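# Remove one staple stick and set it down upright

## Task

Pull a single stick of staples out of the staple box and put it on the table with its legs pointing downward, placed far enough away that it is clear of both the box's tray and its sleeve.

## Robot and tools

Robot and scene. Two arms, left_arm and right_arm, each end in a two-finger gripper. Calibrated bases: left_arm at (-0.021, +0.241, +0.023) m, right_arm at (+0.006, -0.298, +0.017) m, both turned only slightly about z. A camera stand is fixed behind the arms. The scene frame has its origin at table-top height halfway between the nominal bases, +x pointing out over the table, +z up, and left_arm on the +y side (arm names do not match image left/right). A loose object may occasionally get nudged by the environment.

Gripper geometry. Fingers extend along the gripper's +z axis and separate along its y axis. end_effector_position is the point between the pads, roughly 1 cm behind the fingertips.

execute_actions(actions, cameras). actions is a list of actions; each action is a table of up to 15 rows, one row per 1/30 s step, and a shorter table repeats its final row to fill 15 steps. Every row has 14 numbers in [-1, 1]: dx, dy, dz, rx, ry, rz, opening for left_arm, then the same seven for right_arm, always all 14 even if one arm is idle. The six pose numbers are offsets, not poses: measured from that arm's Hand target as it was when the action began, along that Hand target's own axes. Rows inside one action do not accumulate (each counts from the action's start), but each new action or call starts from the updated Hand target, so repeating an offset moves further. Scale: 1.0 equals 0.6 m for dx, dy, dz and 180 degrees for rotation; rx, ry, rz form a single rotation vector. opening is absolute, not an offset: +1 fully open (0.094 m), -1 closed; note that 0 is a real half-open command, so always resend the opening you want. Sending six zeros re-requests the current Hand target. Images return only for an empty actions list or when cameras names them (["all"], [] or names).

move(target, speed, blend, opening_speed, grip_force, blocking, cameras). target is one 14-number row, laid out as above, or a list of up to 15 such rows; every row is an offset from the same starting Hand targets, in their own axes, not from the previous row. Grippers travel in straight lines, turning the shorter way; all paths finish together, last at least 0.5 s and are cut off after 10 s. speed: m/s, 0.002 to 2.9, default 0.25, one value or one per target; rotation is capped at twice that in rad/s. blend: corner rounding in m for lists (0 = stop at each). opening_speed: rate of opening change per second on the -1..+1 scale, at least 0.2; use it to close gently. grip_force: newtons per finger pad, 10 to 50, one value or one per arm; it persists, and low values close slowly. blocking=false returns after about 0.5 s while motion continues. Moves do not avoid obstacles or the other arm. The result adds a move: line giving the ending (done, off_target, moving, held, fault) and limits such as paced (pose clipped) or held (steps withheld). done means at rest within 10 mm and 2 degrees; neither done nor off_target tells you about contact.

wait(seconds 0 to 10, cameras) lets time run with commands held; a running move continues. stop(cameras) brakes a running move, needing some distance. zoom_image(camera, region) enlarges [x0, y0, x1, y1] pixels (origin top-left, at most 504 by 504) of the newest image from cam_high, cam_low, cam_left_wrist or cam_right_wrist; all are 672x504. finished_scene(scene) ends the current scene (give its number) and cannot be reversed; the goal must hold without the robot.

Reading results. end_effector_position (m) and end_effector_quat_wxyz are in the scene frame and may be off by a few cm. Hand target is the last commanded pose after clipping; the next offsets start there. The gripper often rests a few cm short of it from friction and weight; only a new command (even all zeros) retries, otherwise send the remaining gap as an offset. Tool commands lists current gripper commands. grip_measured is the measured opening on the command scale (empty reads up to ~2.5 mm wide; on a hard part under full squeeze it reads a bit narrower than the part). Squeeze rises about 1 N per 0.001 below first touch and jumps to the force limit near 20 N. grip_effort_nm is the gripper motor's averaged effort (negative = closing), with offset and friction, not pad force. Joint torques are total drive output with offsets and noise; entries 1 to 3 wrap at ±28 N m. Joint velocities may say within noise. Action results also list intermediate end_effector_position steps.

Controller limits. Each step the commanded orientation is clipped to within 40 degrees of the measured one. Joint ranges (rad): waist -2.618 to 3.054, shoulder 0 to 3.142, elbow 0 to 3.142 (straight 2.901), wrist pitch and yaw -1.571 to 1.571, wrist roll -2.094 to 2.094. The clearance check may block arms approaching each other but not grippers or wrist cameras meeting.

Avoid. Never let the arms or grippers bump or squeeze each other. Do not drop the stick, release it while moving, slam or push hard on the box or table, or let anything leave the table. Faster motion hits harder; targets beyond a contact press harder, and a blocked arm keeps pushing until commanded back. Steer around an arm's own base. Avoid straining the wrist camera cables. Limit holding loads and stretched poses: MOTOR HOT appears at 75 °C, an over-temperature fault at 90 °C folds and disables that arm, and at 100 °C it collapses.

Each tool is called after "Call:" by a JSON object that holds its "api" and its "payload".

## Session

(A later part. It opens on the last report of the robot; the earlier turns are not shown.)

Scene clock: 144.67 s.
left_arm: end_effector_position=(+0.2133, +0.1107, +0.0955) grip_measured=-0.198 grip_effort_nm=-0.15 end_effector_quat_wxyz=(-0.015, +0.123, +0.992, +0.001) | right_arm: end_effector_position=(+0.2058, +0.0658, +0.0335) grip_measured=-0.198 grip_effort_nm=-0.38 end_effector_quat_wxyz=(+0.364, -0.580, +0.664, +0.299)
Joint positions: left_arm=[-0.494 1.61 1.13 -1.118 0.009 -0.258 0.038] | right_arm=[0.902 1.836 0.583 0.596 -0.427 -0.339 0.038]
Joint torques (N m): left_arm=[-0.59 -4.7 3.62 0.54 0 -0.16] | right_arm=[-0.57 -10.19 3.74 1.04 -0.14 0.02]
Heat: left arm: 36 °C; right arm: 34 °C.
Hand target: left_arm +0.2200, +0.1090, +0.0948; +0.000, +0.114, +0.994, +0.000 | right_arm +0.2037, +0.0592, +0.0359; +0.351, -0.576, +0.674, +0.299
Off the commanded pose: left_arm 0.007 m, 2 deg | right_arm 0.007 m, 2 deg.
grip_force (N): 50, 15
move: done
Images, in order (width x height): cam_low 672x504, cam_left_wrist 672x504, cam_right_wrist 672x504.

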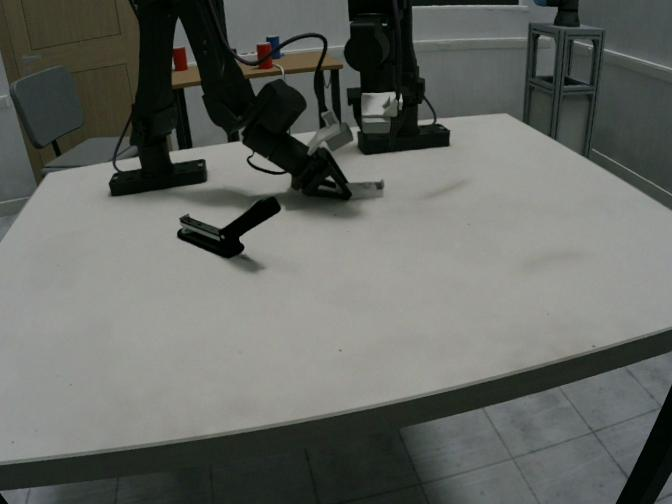

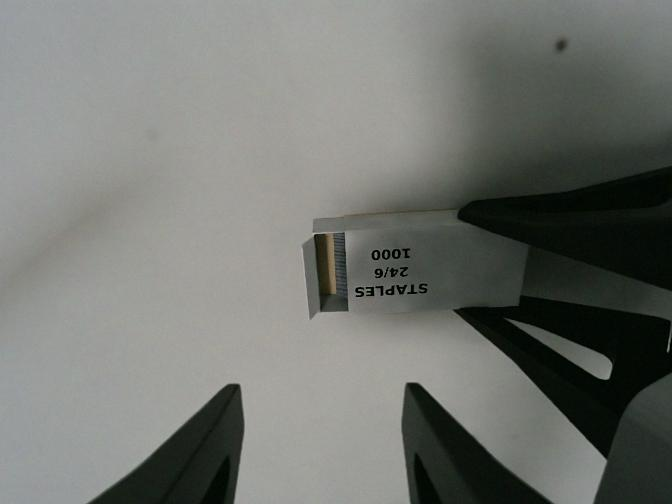

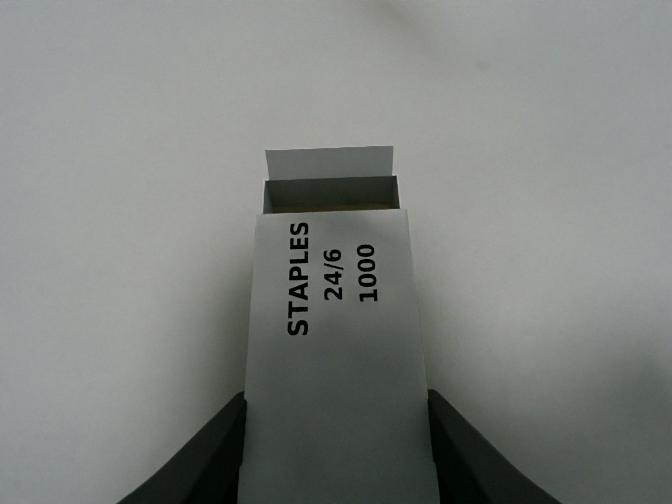

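Call:
{"api": "move", "payload": {"target": [0.013,0,0.067,0,0,0,-0.2,0,0,0,0,0,0,-0.3], "cameras": ["cam_left_wrist","cam_right_wrist","cam_low"], "speed": 0.1}}

Scene clock: 155.10 s.
left_arm: end_effector_position=(+0.2062, +0.1146, +0.0552) grip_measured=-0.198 grip_effort_nm=-0.15 end_effector_quat_wxyz=(-0.015, +0.119, +0.993, +0.001) | right_arm: end_effector_position=(+0.2058, +0.0658, +0.0335) grip_measured=-0.198 grip_effort_nm=-0.37 end_effector_quat_wxyz=(+0.364, -0.580, +0.664, +0.299)
Joint positions: left_arm=[-0.494 1.632 0.984 -0.953 0.009 -0.265 0.038] | right_arm=[0.902 1.836 0.583 0.596 -0.427 -0.339 0.038]
Joint torques (N m): left_arm=[-0.79 -4.46 3.4 0.61 -0.03 -0.14] | right_arm=[-0.57 -10.21 3.73 1.04 -0.14 0.01]
Heat: left arm: 35 °C; right arm: 33 °C.
Hand target: left_arm +0.2124, +0.1108, +0.0546; +0.000, +0.114, +0.994, +0.000 | right_arm +0.2037, +0.0592, +0.0359; +0.351, -0.576, +0.674, +0.299
Off the commanded pose: left_arm 0.007 m, 2 deg | right_arm 0.007 m, 2 deg.
grip_force (N): 50, 15
move: done
Images, in order (width x height): cam_low 672x504, cam_left_wrist 672x504, cam_right_wrist 672x504.

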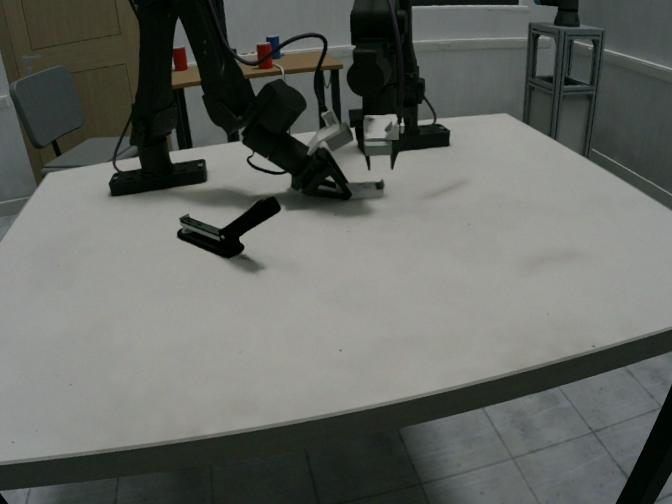

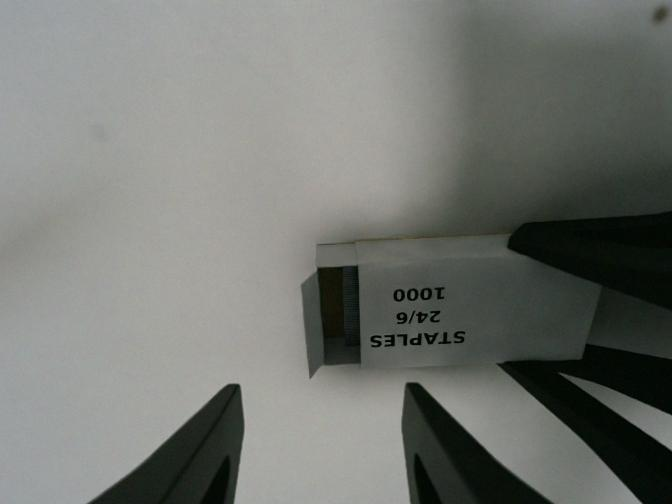

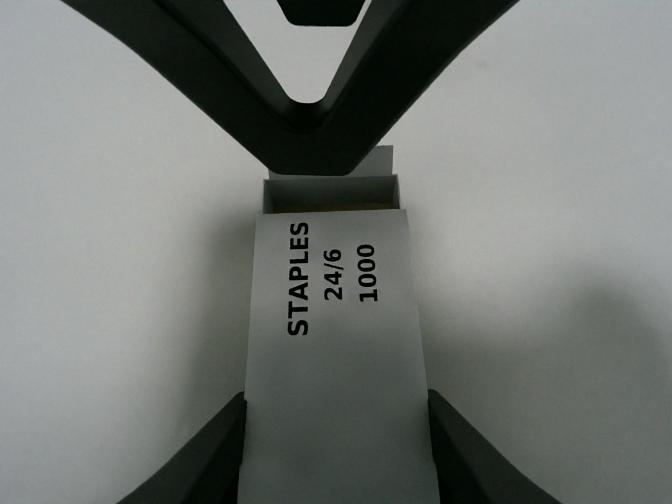

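Call:
{"api": "move", "payload": {"target": [0,0,0.05,0,0,0,-0.2,0,0,0,0,0,0,-0.3], "cameras": ["cam_left_wrist","cam_right_wrist","cam_low"], "speed": 0.1}}

Call:
{"api": "zoom_image", "payload": {"camera": "cam_low", "region": [330, 135, 420, 215]}}

Scene clock: 174.57 s.
left_arm: end_effector_position=(+0.2047, +0.1200, +0.0262) grip_measured=-0.198 grip_effort_nm=-0.15 end_effector_quat_wxyz=(-0.019, +0.110, +0.994, +0.011) | right_arm: end_effector_position=(+0.2074, +0.0648, +0.0338) grip_measured=-0.198 grip_effort_nm=-0.38 end_effector_quat_wxyz=(+0.365, -0.579, +0.665, +0.299)
Joint positions: left_arm=[-0.489 1.685 0.914 -0.844 -0.006 -0.281 0.038] | right_arm=[0.898 1.834 0.583 0.595 -0.427 -0.339 0.038]
Joint torques (N m): left_arm=[-0.83 -4.49 3.08 0.78 0.02 -0.11] | right_arm=[-0.55 -10.09 3.74 1.06 -0.14 0.01]
Heat: left arm: 35 °C; right arm: 33 °C.
Hand target: left_arm +0.2124, +0.1108, +0.0246; +0.000, +0.114, +0.994, +0.000 | right_arm +0.2037, +0.0592, +0.0359; +0.351, -0.576, +0.674, +0.299
Off the commanded pose: left_arm 0.012 m, 3 deg | right_arm 0.007 m, 2 deg.
grip_force (N): 50, 15
move: off_target (left_arm)
Images, in order (width x height): cam_low 672x504, cam_left_wrist 672x504, cam_right_wrist 672x504.

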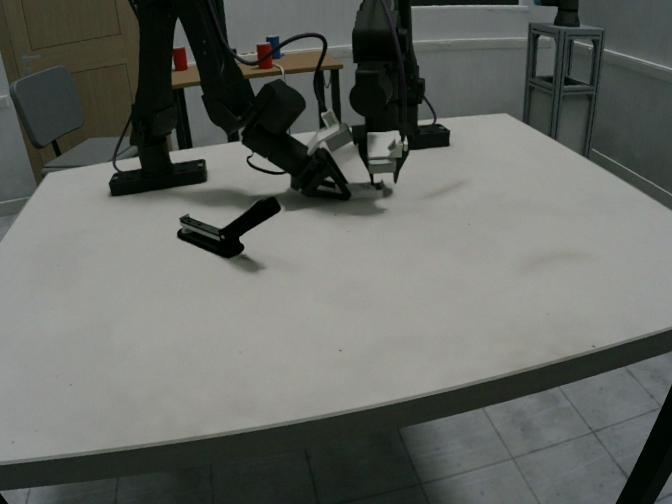

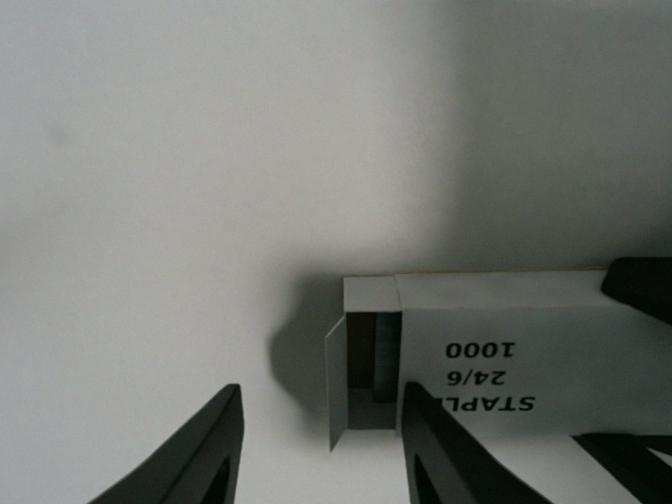

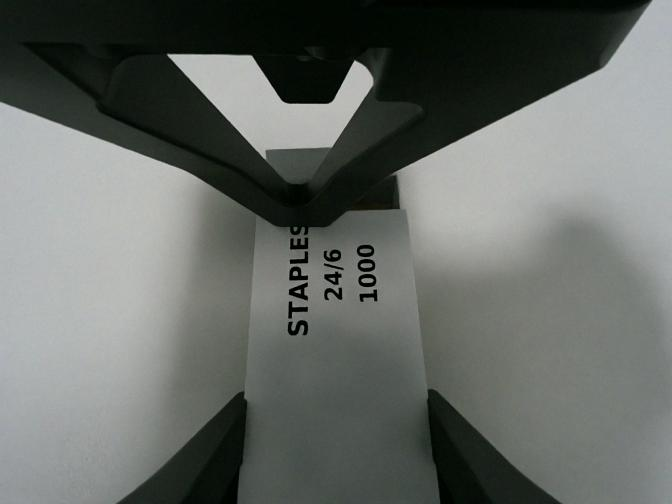

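Scaled by 5.600 from the camera's 672x504 image, which has a finer 960x720 frame.

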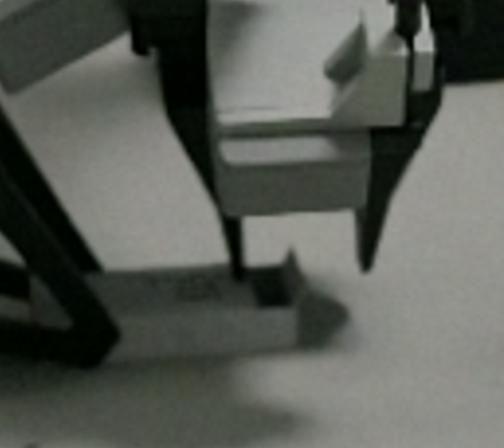

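Call:
{"api": "move", "payload": {"target": [-0.01,0.0,-0.008,0,0,0,-0.2,0,0,0,0,0,0,-0.3], "cameras": ["cam_left_wrist","cam_right_wrist","cam_low"], "speed": 0.1}}

Call:
{"api": "zoom_image", "payload": {"camera": "cam_low", "region": [330, 135, 420, 215]}}

Scene clock: 180.47 s.
left_arm: end_effector_position=(+0.2045, +0.1200, +0.0258) grip_measured=-0.198 grip_effort_nm=-0.15 end_effector_quat_wxyz=(-0.020, +0.110, +0.994, +0.011) | right_arm: end_effector_position=(+0.2074, +0.0648, +0.0338) grip_measured=-0.198 grip_effort_nm=-0.38 end_effector_quat_wxyz=(+0.365, -0.579, +0.665, +0.299)
Joint positions: left_arm=[-0.489 1.687 0.914 -0.844 -0.006 -0.281 0.038] | right_arm=[0.898 1.834 0.583 0.595 -0.427 -0.339 0.038]
Joint torques (N m): left_arm=[-0.12 -3.93 5.71 0.54 0.03 -0.04] | right_arm=[-0.57 -10.09 3.74 1.06 -0.14 0.01]
Heat: left arm: 35 °C; right arm: 33 °C.
Hand target: left_arm +0.2182, +0.1095, +0.0294; +0.000, +0.114, +0.994, +0.000 | right_arm +0.2037, +0.0592, +0.0359; +0.351, -0.576, +0.674, +0.299
Off the commanded pose: left_arm 0.018 m, 3 deg | right_arm 0.007 m, 2 deg.
grip_force (N): 50, 15
move: off_target (left_arm)
Images, in order (width x height): cam_low 672x504, cam_left_wrist 672x504, cam_right_wrist 672x504.

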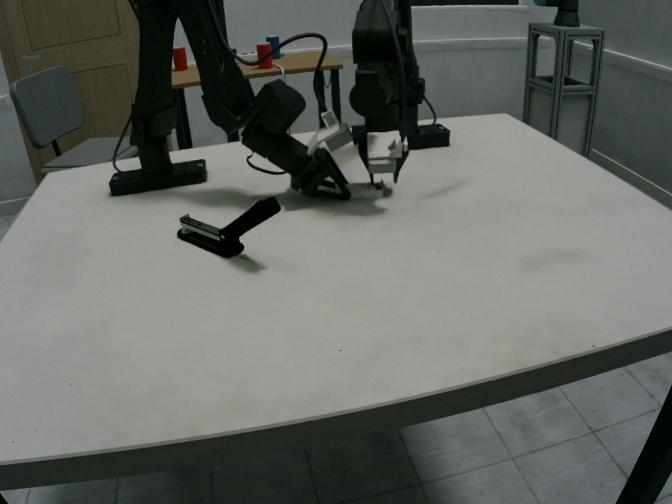

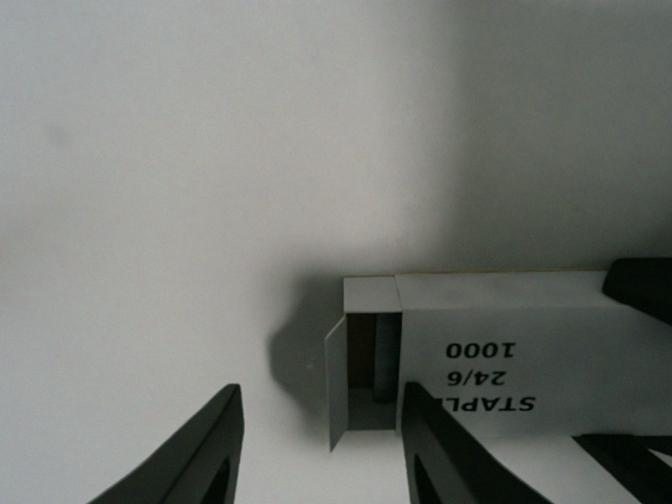

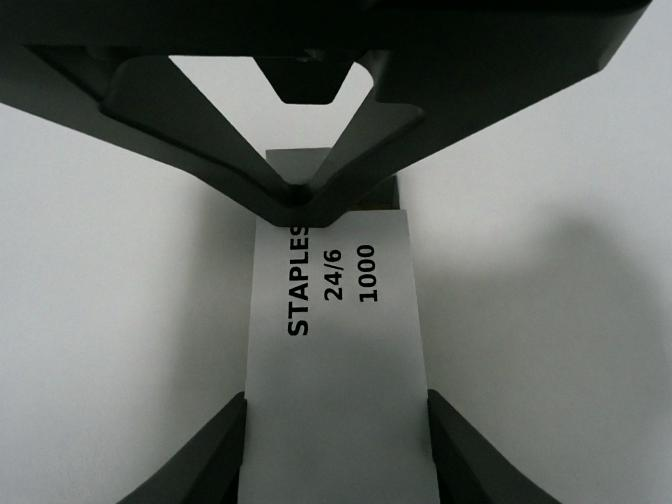

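Scaled by 5.600 from the camera's 672x504 image, which has a finer 960x720 frame.

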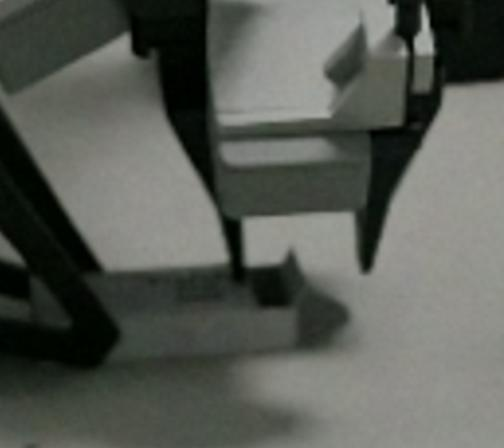

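Call:
{"api": "move", "payload": {"target": [-0.01,0.0,-0.03,0,0,0,-0.2,0,0,0,0,0,0,-0.3], "cameras": ["cam_left_wrist","cam_right_wrist","cam_low"], "speed": 0.1}}

Call:
{"api": "zoom_image", "payload": {"camera": "cam_low", "region": [330, 135, 420, 215]}}

Scene clock: 184.13 s.
left_arm: end_effector_position=(+0.2174, +0.1140, +0.0395) grip_measured=-0.198 grip_effort_nm=-0.15 end_effector_quat_wxyz=(-0.008, +0.110, +0.994, +0.006) | right_arm: end_effector_position=(+0.2095, +0.0633, +0.0338) grip_measured=-0.198 grip_effort_nm=-0.38 end_effector_quat_wxyz=(+0.365, -0.577, +0.668, +0.297)
Joint positions: left_arm=[-0.486 1.687 0.977 -0.881 -0.006 -0.276 0.038] | right_arm=[0.892 1.832 0.583 0.592 -0.427 -0.339 0.038]
Joint torques (N m): left_arm=[0.17 -5.08 6.02 0.15 0.06 0.01] | right_arm=[-0.16 -10 3.75 1.07 -0.14 0.01]
Heat: left arm: 35 °C; right arm: 33 °C.
Hand target: left_arm +0.2241, +0.1081, +0.0474; +0.000, +0.114, +0.994, +0.000 | right_arm +0.2037, +0.0592, +0.0359; +0.351, -0.576, +0.674, +0.299
Off the commanded pose: left_arm 0.012 m, 1 deg | right_arm 0.007 m, 2 deg.
grip_force (N): 50, 15
move: off_target (left_arm)
Images, in order (width x height): cam_low 672x504, cam_left_wrist 672x504, cam_right_wrist 672x504.

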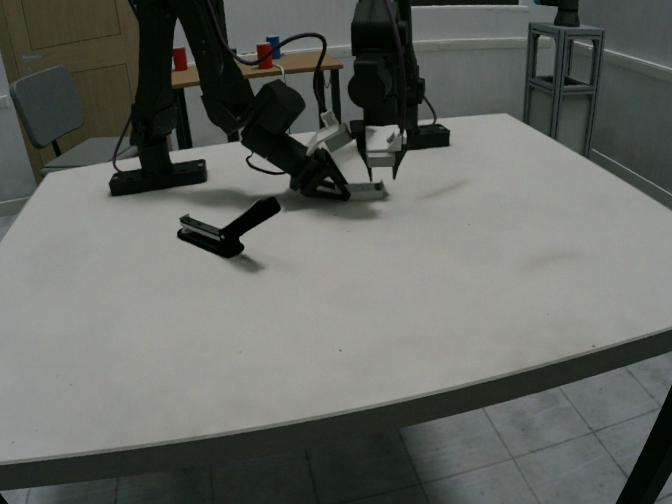

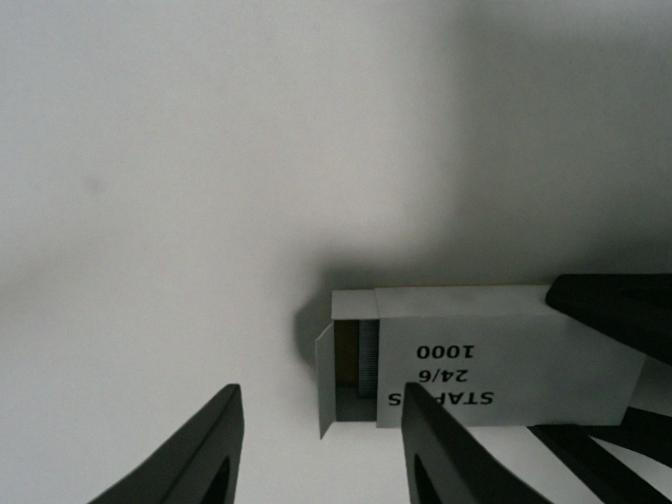

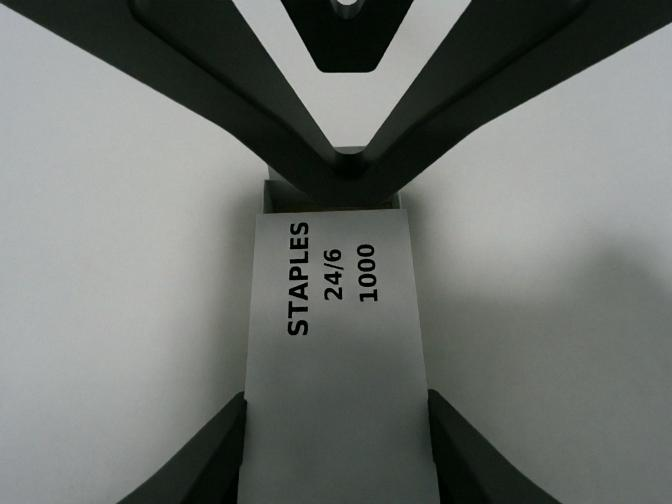

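Scaled by 5.600 from the camera's 672x504 image, which has a finer 960x720 frame.

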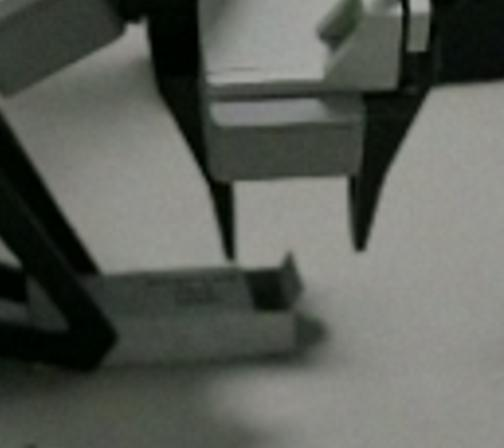

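Call:
{"api": "move", "payload": {"target": [0.008,0.0,0.027,0,0,0,-0.2,0,0,0,0,0,0,-0.3], "cameras": ["cam_left_wrist","cam_right_wrist","cam_low"], "speed": 0.1}}

Call:
{"api": "zoom_image", "payload": {"camera": "cam_low", "region": [330, 135, 420, 215]}}

Scene clock: 187.73 s.
left_arm: end_effector_position=(+0.2146, +0.1171, +0.0332) grip_measured=-0.198 grip_effort_nm=-0.14 end_effector_quat_wxyz=(-0.012, +0.108, +0.994, +0.012) | right_arm: end_effector_position=(+0.2095, +0.0633, +0.0338) grip_measured=-0.198 grip_effort_nm=-0.38 end_effector_quat_wxyz=(+0.365, -0.577, +0.668, +0.297)
Joint positions: left_arm=[-0.486 1.695 0.957 -0.864 -0.014 -0.281 0.038] | right_arm=[0.892 1.832 0.583 0.592 -0.427 -0.339 0.038]
Joint torques (N m): left_arm=[-0.34 -4.55 3.23 0.67 0.05 -0.05] | right_arm=[-0.16 -9.99 3.77 1.08 -0.15 0.01]
Heat: left arm: 35 °C; right arm: 32 °C.
Hand target: left_arm +0.2194, +0.1092, +0.0312; +0.000, +0.114, +0.994, +0.000 | right_arm +0.2037, +0.0592, +0.0359; +0.351, -0.576, +0.674, +0.299
Off the commanded pose: left_arm 0.009 m, 2 deg | right_arm 0.007 m, 2 deg.
grip_force (N): 50, 15
move: done
Images, in order (width x height): cam_low 672x504, cam_left_wrist 672x504, cam_right_wrist 672x504.

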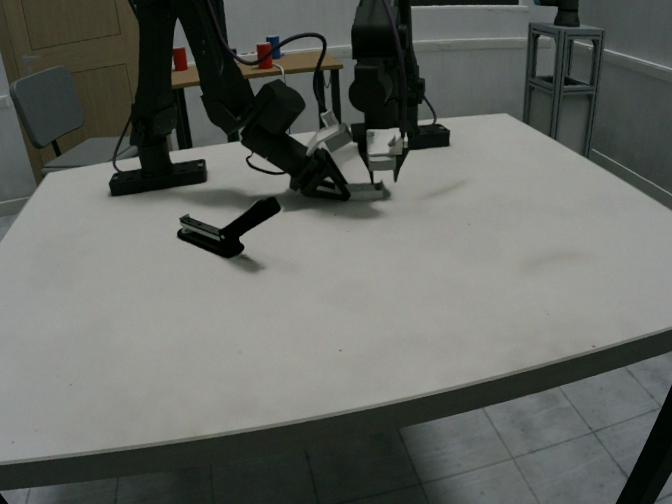

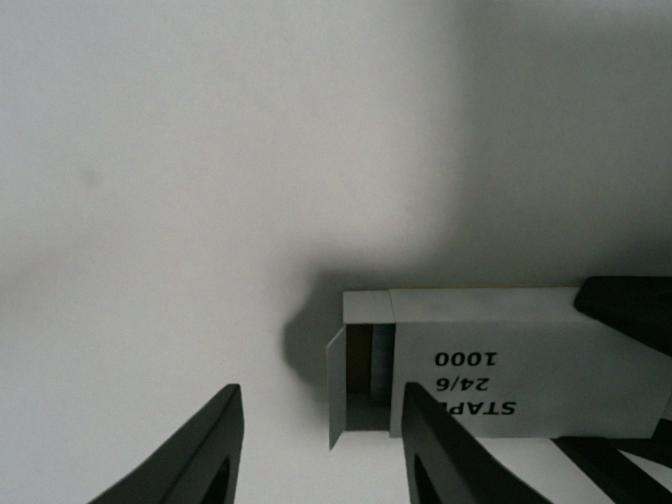

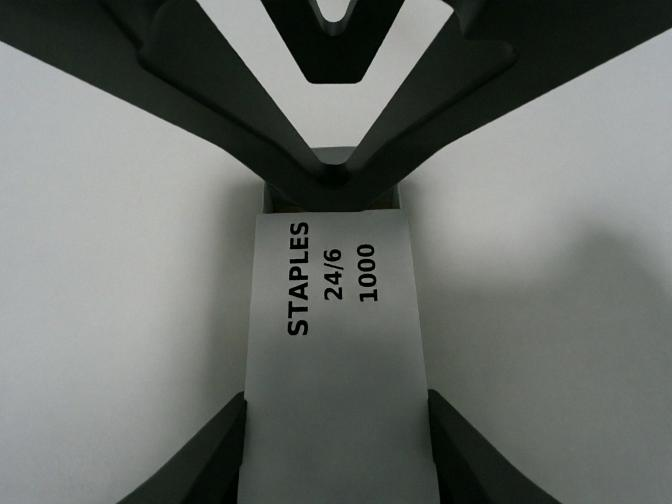

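Scaled by 5.600 from the camera's 672x504 image, which has a finer 960x720 frame.

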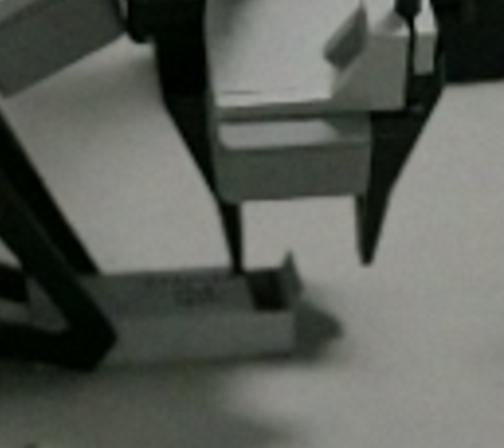

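Call:
{"api": "move", "payload": {"target": [0,0.0,0,0,0,0,-1,0,0,0,0,0,0,-0.3], "cameras": ["cam_left_wrist","cam_right_wrist","cam_low"], "grip_force": [25,15], "opening_speed": 0.5}}

Call:
{"api": "zoom_image", "payload": {"camera": "cam_low", "region": [330, 135, 420, 215]}}

Scene clock: 193.07 s.
left_arm: end_effector_position=(+0.2146, +0.1171, +0.0332) grip_measured=-0.992 grip_effort_nm=-0.44 end_effector_quat_wxyz=(-0.012, +0.108, +0.994, +0.012) | right_arm: end_effector_position=(+0.2095, +0.0633, +0.0338) grip_measured=-0.198 grip_effort_nm=-0.38 end_effector_quat_wxyz=(+0.365, -0.577, +0.668, +0.297)
Joint positions: left_arm=[-0.486 1.695 0.957 -0.864 -0.014 -0.281 0] | right_arm=[0.892 1.832 0.583 0.592 -0.427 -0.339 0.038]
Joint torques (N m): left_arm=[-0.34 -4.53 3.19 0.69 0.07 -0.06] | right_arm=[-0.16 -9.99 3.75 1.08 -0.14 0.01]
Heat: left arm: 35 °C; right arm: 32 °C.
Hand target: left_arm +0.2194, +0.1092, +0.0312; +0.000, +0.114, +0.994, +0.000 | right_arm +0.2037, +0.0592, +0.0359; +0.351, -0.576, +0.674, +0.299
Off the commanded pose: left_arm 0.009 m, 2 deg | right_arm 0.007 m, 2 deg.
grip_force (N): 25, 15
move: done
Images, in order (width x height): cam_low 672x504, cam_left_wrist 672x504, cam_right_wrist 672x504.

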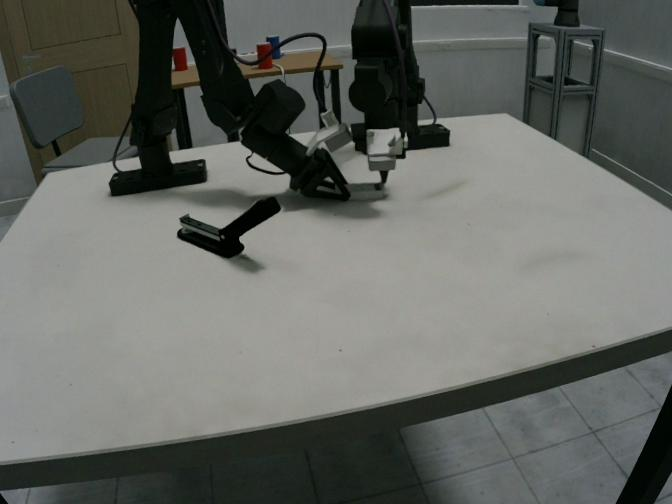

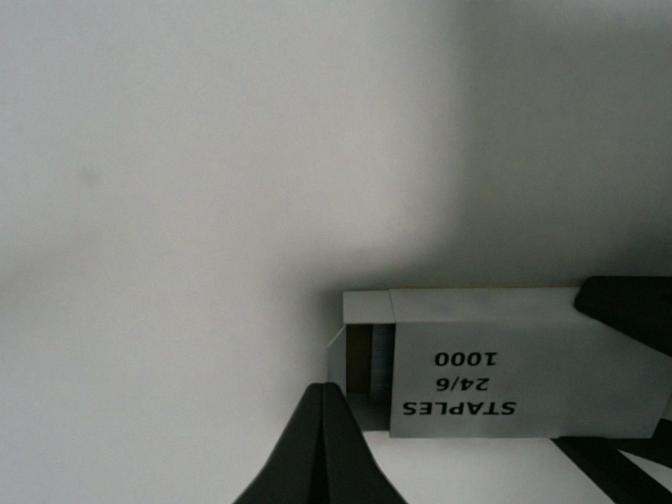

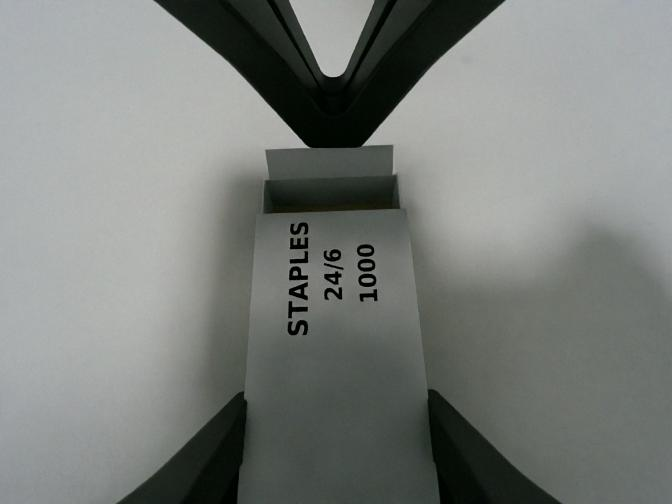

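Scaled by 5.600 from the camera's 672x504 image, which has a finer 960x720 frame.

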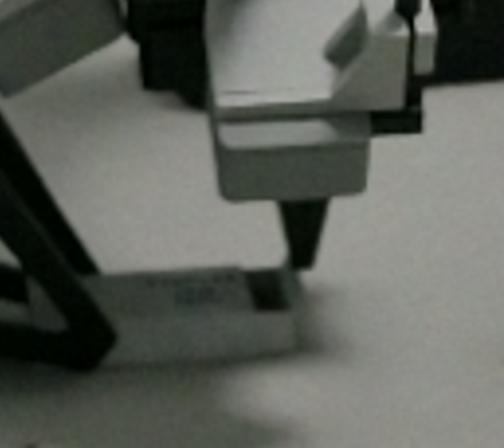

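Call:
{"api": "move", "payload": {"target": [[0,0,0,0,0,0,-0.8,0,0,0,0,0,0,-0.3],[0,-0.006,-0.015,0,0,0,-0.8,0,0,0,0,0,0,-0.3],[0,-0.006,0.012,0,0,0,-0.8,0,0,0,0,0,0,-0.3]], "cameras": ["cam_left_wrist","cam_right_wrist","cam_low"], "speed": 0.08}}

Call:
{"api": "zoom_image", "payload": {"camera": "cam_low", "region": [330, 135, 420, 215]}}

Scene clock: 203.00 s.
left_arm: end_effector_position=(+0.2134, +0.1177, +0.0259) grip_measured=-0.802 grip_effort_nm=0.11 end_effector_quat_wxyz=(-0.016, +0.107, +0.994, +0.014) | right_arm: end_effector_position=(+0.2095, +0.0633, +0.0338) grip_measured=-0.198 grip_effort_nm=-0.38 end_effector_quat_wxyz=(+0.365, -0.577, +0.668, +0.297)
Joint positions: left_arm=[-0.486 1.713 0.945 -0.842 -0.014 -0.282 0.009] | right_arm=[0.892 1.832 0.583 0.592 -0.427 -0.339 0.038]
Joint torques (N m): left_arm=[-1.62 -4.81 3.23 0.74 0.07 -0.12] | right_arm=[-0.16 -9.99 3.75 1.07 -0.14 0.01]
Heat: left arm: 35 °C; right arm: 32 °C.
Hand target: left_arm +0.2186, +0.1057, +0.0240; +0.000, +0.114, +0.994, +0.000 | right_arm +0.2037, +0.0592, +0.0359; +0.351, -0.576, +0.674, +0.299
Off the commanded pose: left_arm 0.013 m, 2 deg | right_arm 0.007 m, 2 deg.
grip_force (N): 25, 15
move: off_target (left_arm)
Images, in order (width x height): cam_low 672x504, cam_left_wrist 672x504, cam_right_wrist 672x504.

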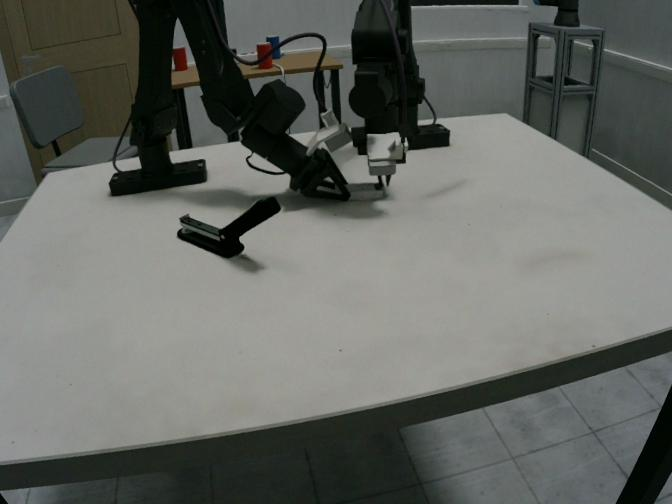

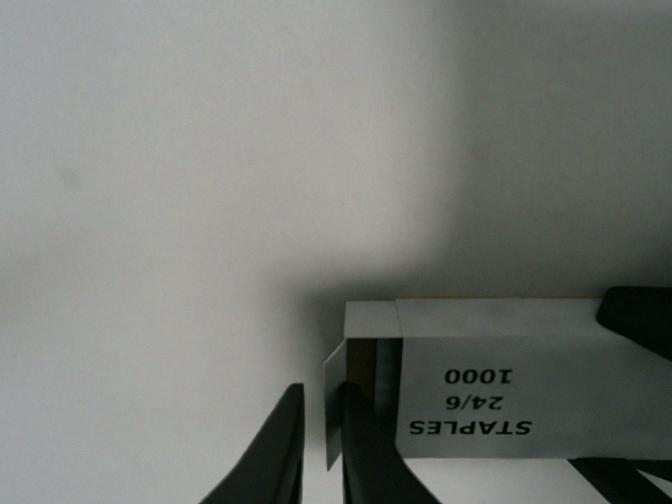

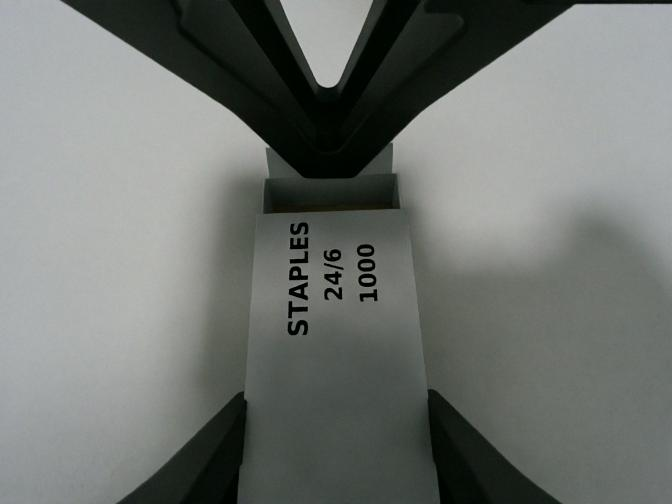

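Scaled by 5.600 from the camera's 672x504 image, which has a finer 960x720 frame.

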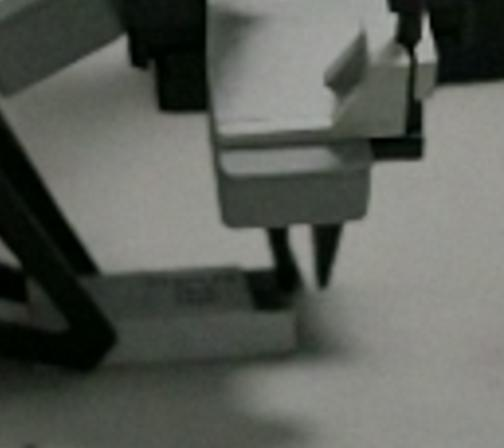

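Call:
{"api": "move", "payload": {"target": [0,0.0,0,0,0,0,-1,0,0,0,0,0,0,-0.3], "cameras": ["cam_left_wrist","cam_right_wrist"], "opening_speed": 0.5}}

Call:
{"api": "zoom_image", "payload": {"camera": "cam_left_wrist", "region": [230, 280, 470, 460]}}

Scene clock: 206.17 s.
left_arm: end_effector_position=(+0.2134, +0.1177, +0.0259) grip_measured=-0.990 grip_effort_nm=-0.54 end_effector_quat_wxyz=(-0.016, +0.107, +0.994, +0.014) | right_arm: end_effector_position=(+0.2095, +0.0633, +0.0338) grip_measured=-0.198 grip_effort_nm=-0.38 end_effector_quat_wxyz=(+0.365, -0.576, +0.668, +0.298)
Joint positions: left_arm=[-0.486 1.713 0.945 -0.842 -0.014 -0.284 0] | right_arm=[0.892 1.832 0.583 0.592 -0.427 -0.337 0.038]
Joint torques (N m): left_arm=[-1.61 -4.67 3.06 0.74 0.07 -0.11] | right_arm=[-0.16 -9.99 3.78 1.07 -0.14 0.01]
Heat: left arm: 35 °C; right arm: 32 °C.
Hand target: left_arm +0.2186, +0.1057, +0.0240; +0.000, +0.114, +0.994, +0.000 | right_arm +0.2037, +0.0592, +0.0359; +0.351, -0.576, +0.674, +0.299
Off the commanded pose: left_arm 0.013 m, 3 deg | right_arm 0.007 m, 2 deg.
grip_force (N): 25, 15
move: off_target (left_arm)
Images, in order (width x height): cam_left_wrist 672x504, cam_right_wrist 672x504.

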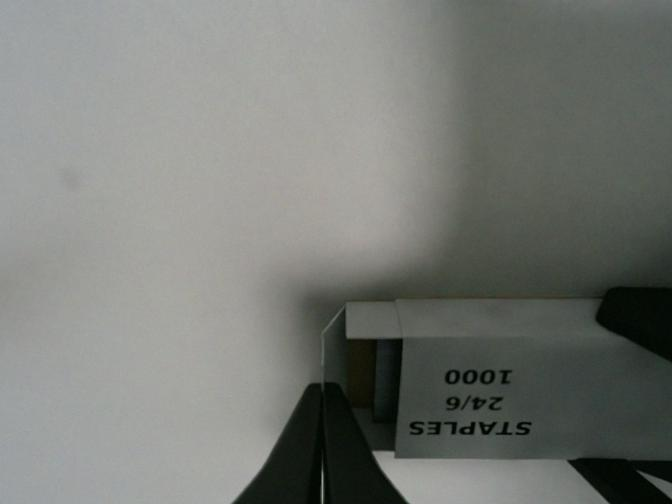

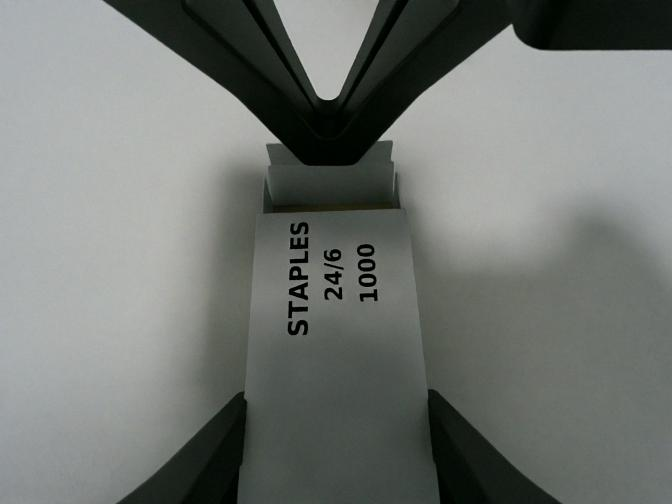

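Scaled by 2.100 from the camera's 672x504 image, which has a finer 960x720 frame.

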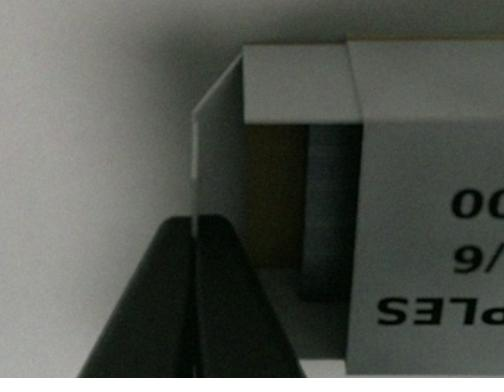

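Call:
{"api": "move", "payload": {"target": [0,0.06,0,0,0,0,-1,0,0,0,0,0,0,-0.3], "cameras": ["cam_left_wrist","cam_right_wrist"], "grip_force": [45,15], "speed": 0.05}}

Scene clock: 209.80 s.
left_arm: end_effector_position=(+0.2127, +0.1297, +0.0192) grip_measured=-0.990 grip_effort_nm=-0.54 end_effector_quat_wxyz=(-0.030, +0.113, +0.993, -0.015) | right_arm: end_effector_position=(+0.2056, +0.0655, +0.0338) grip_measured=-0.199 grip_effort_nm=-0.38 end_effector_quat_wxyz=(+0.362, -0.577, +0.668, +0.301)
Joint positions: left_arm=[-0.405 1.713 0.912 -0.818 0.046 -0.189 0] | right_arm=[0.902 1.832 0.583 0.592 -0.427 -0.328 0.038]
Joint torques (N m): left_arm=[2.02 -6.89 3.06 0.51 -0.33 0.16] | right_arm=[-0.16 -9.99 3.77 1.08 -0.14 0.02]
Heat: left arm: 35 °C; right arm: 32 °C.
Hand target: left_arm +0.2267, +0.1408, +0.0240; +0.000, +0.114, +0.994, +0.000 | right_arm +0.2037, +0.0592, +0.0359; +0.351, -0.576, +0.674, +0.299
Off the commanded pose: left_arm 0.018 m, 4 deg | right_arm 0.007 m, 1 deg.
grip_force (N): 45, 15
move: off_target (left_arm)
Images, in order (width x height): cam_left_wrist 672x504, cam_right_wrist 672x504.

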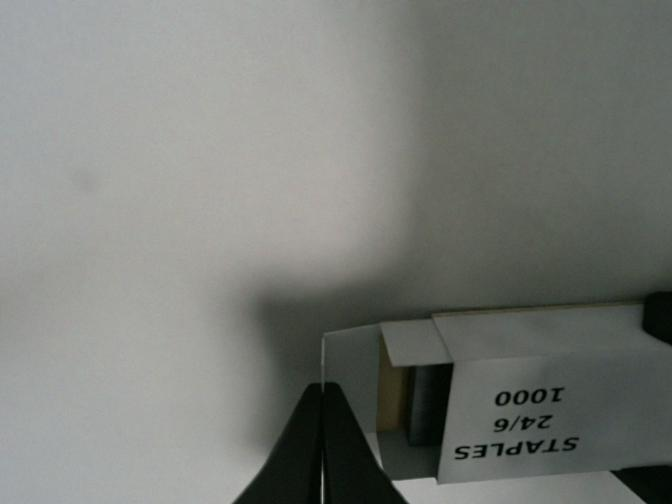

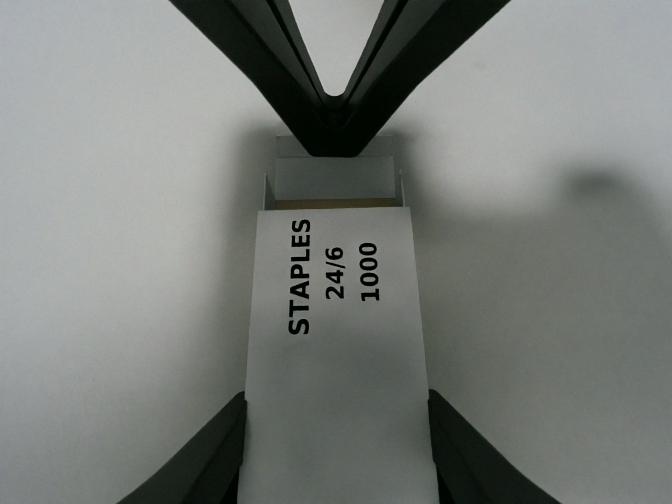

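Call:
{"api": "move", "payload": {"target": [0,0.04,0,0,0,0,-1,0,0,0,0,0,0,-0.22], "cameras": ["cam_left_wrist","cam_right_wrist"], "grip_force": [50,10], "speed": 0.05}}

Scene clock: 213.50 s.
left_arm: end_effector_position=(+0.2173, +0.1471, +0.0180) grip_measured=-0.990 grip_effort_nm=-0.54 end_effector_quat_wxyz=(-0.035, +0.112, +0.993, -0.029) | right_arm: end_effector_position=(+0.2064, +0.0665, +0.0368) grip_measured=-0.199 grip_effort_nm=-0.29 end_effector_quat_wxyz=(+0.366, -0.576, +0.665, +0.302)
Joint positions: left_arm=[-0.317 1.713 0.905 -0.818 0.072 -0.101 0] | right_arm=[0.902 1.828 0.583 0.598 -0.427 -0.327 0.038]
Joint torques (N m): left_arm=[2.26 -7.6 2.92 0.49 -0.55 0.16] | right_arm=[-0.14 -9.63 3.78 1.03 -0.15 0]
Heat: left arm: 34 °C; right arm: 32 °C.
Hand target: left_arm +0.2321, +0.1642, +0.0240; +0.000, +0.114, +0.994, +0.000 | right_arm +0.2037, +0.0592, +0.0359; +0.351, -0.576, +0.674, +0.299
Off the commanded pose: left_arm 0.023 m, 5 deg | right_arm 0.008 m, 2 deg.
grip_force (N): 50, 10
move: off_target (left_arm)
Images, in order (width x height): cam_left_wrist 672x504, cam_right_wrist 672x504.

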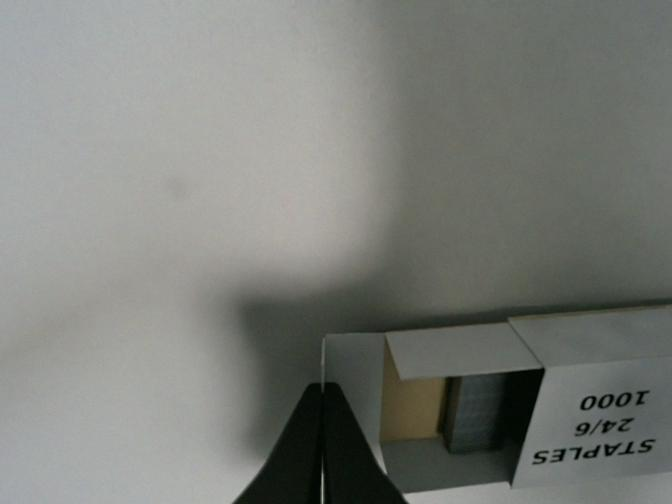

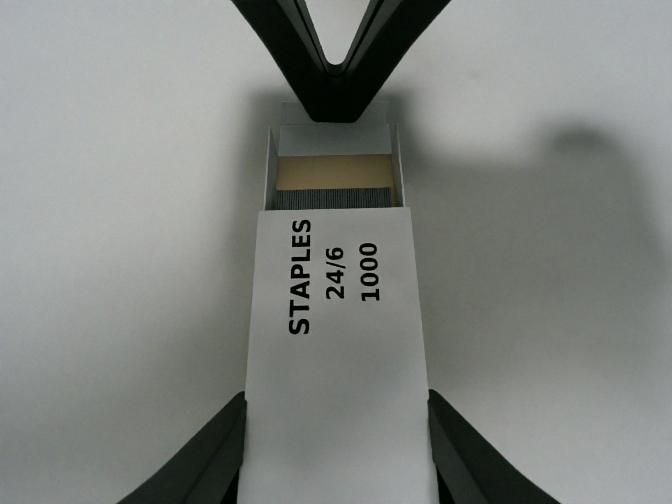

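Call:
{"api": "move", "payload": {"target": [0,0.045,0,0,0,0,-1,0,0,0,0,0,0,-0.22], "cameras": ["cam_left_wrist","cam_right_wrist"], "speed": 0.05}}

Call:
{"api": "zoom_image", "payload": {"camera": "cam_right_wrist", "region": [240, 60, 440, 230]}}

Scene clock: 217.23 s.
left_arm: end_effector_position=(+0.2253, +0.1707, +0.0180) grip_measured=-0.990 grip_effort_nm=-0.55 end_effector_quat_wxyz=(-0.032, +0.117, +0.992, -0.034) | right_arm: end_effector_position=(+0.2075, +0.0662, +0.0365) grip_measured=-0.199 grip_effort_nm=-0.29 end_effector_quat_wxyz=(+0.367, -0.575, +0.667, +0.300)
Joint positions: left_arm=[-0.219 1.713 0.905 -0.818 0.074 0.006 0] | right_arm=[0.902 1.828 0.583 0.598 -0.421 -0.327 0.038]
Joint torques (N m): left_arm=[2.65 -7.77 2.74 0.45 -0.55 0.14] | right_arm=[-0.14 -9.65 3.78 1.03 -0.2 -0.01]
Heat: left arm: 34 °C; right arm: 32 °C.
Hand target: left_arm +0.2382, +0.1905, +0.0241; +0.000, +0.114, +0.994, +0.000 | right_arm +0.2037, +0.0592, +0.0359; +0.351, -0.576, +0.674, +0.299
Off the commanded pose: left_arm 0.024 m, 5 deg | right_arm 0.008 m, 2 deg.
grip_force (N): 50, 10
move: off_target (left_arm)
Images, in order (width x height): cam_left_wrist 672x504, cam_right_wrist 672x504.

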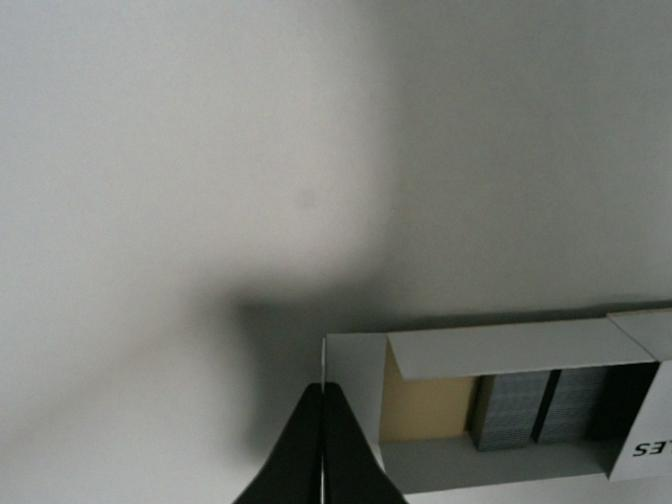

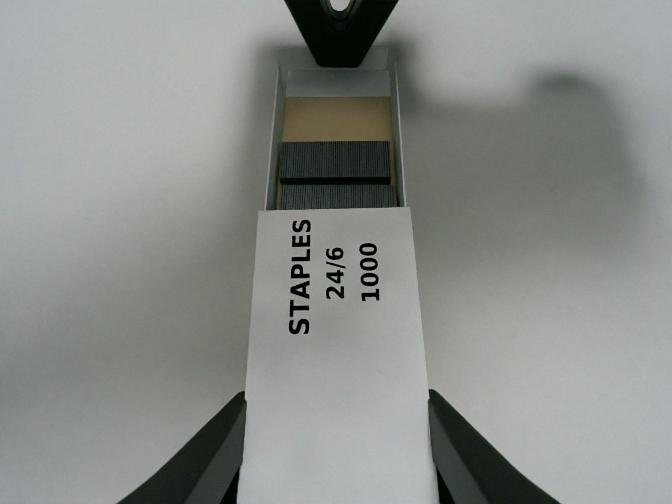

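Scaled by 2.520 from the camera's 672x504 image, which has a finer 960x720 frame.

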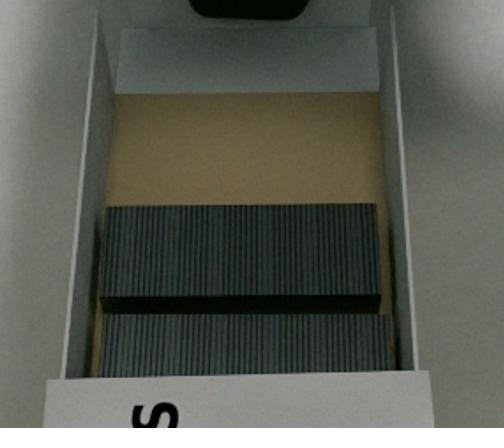

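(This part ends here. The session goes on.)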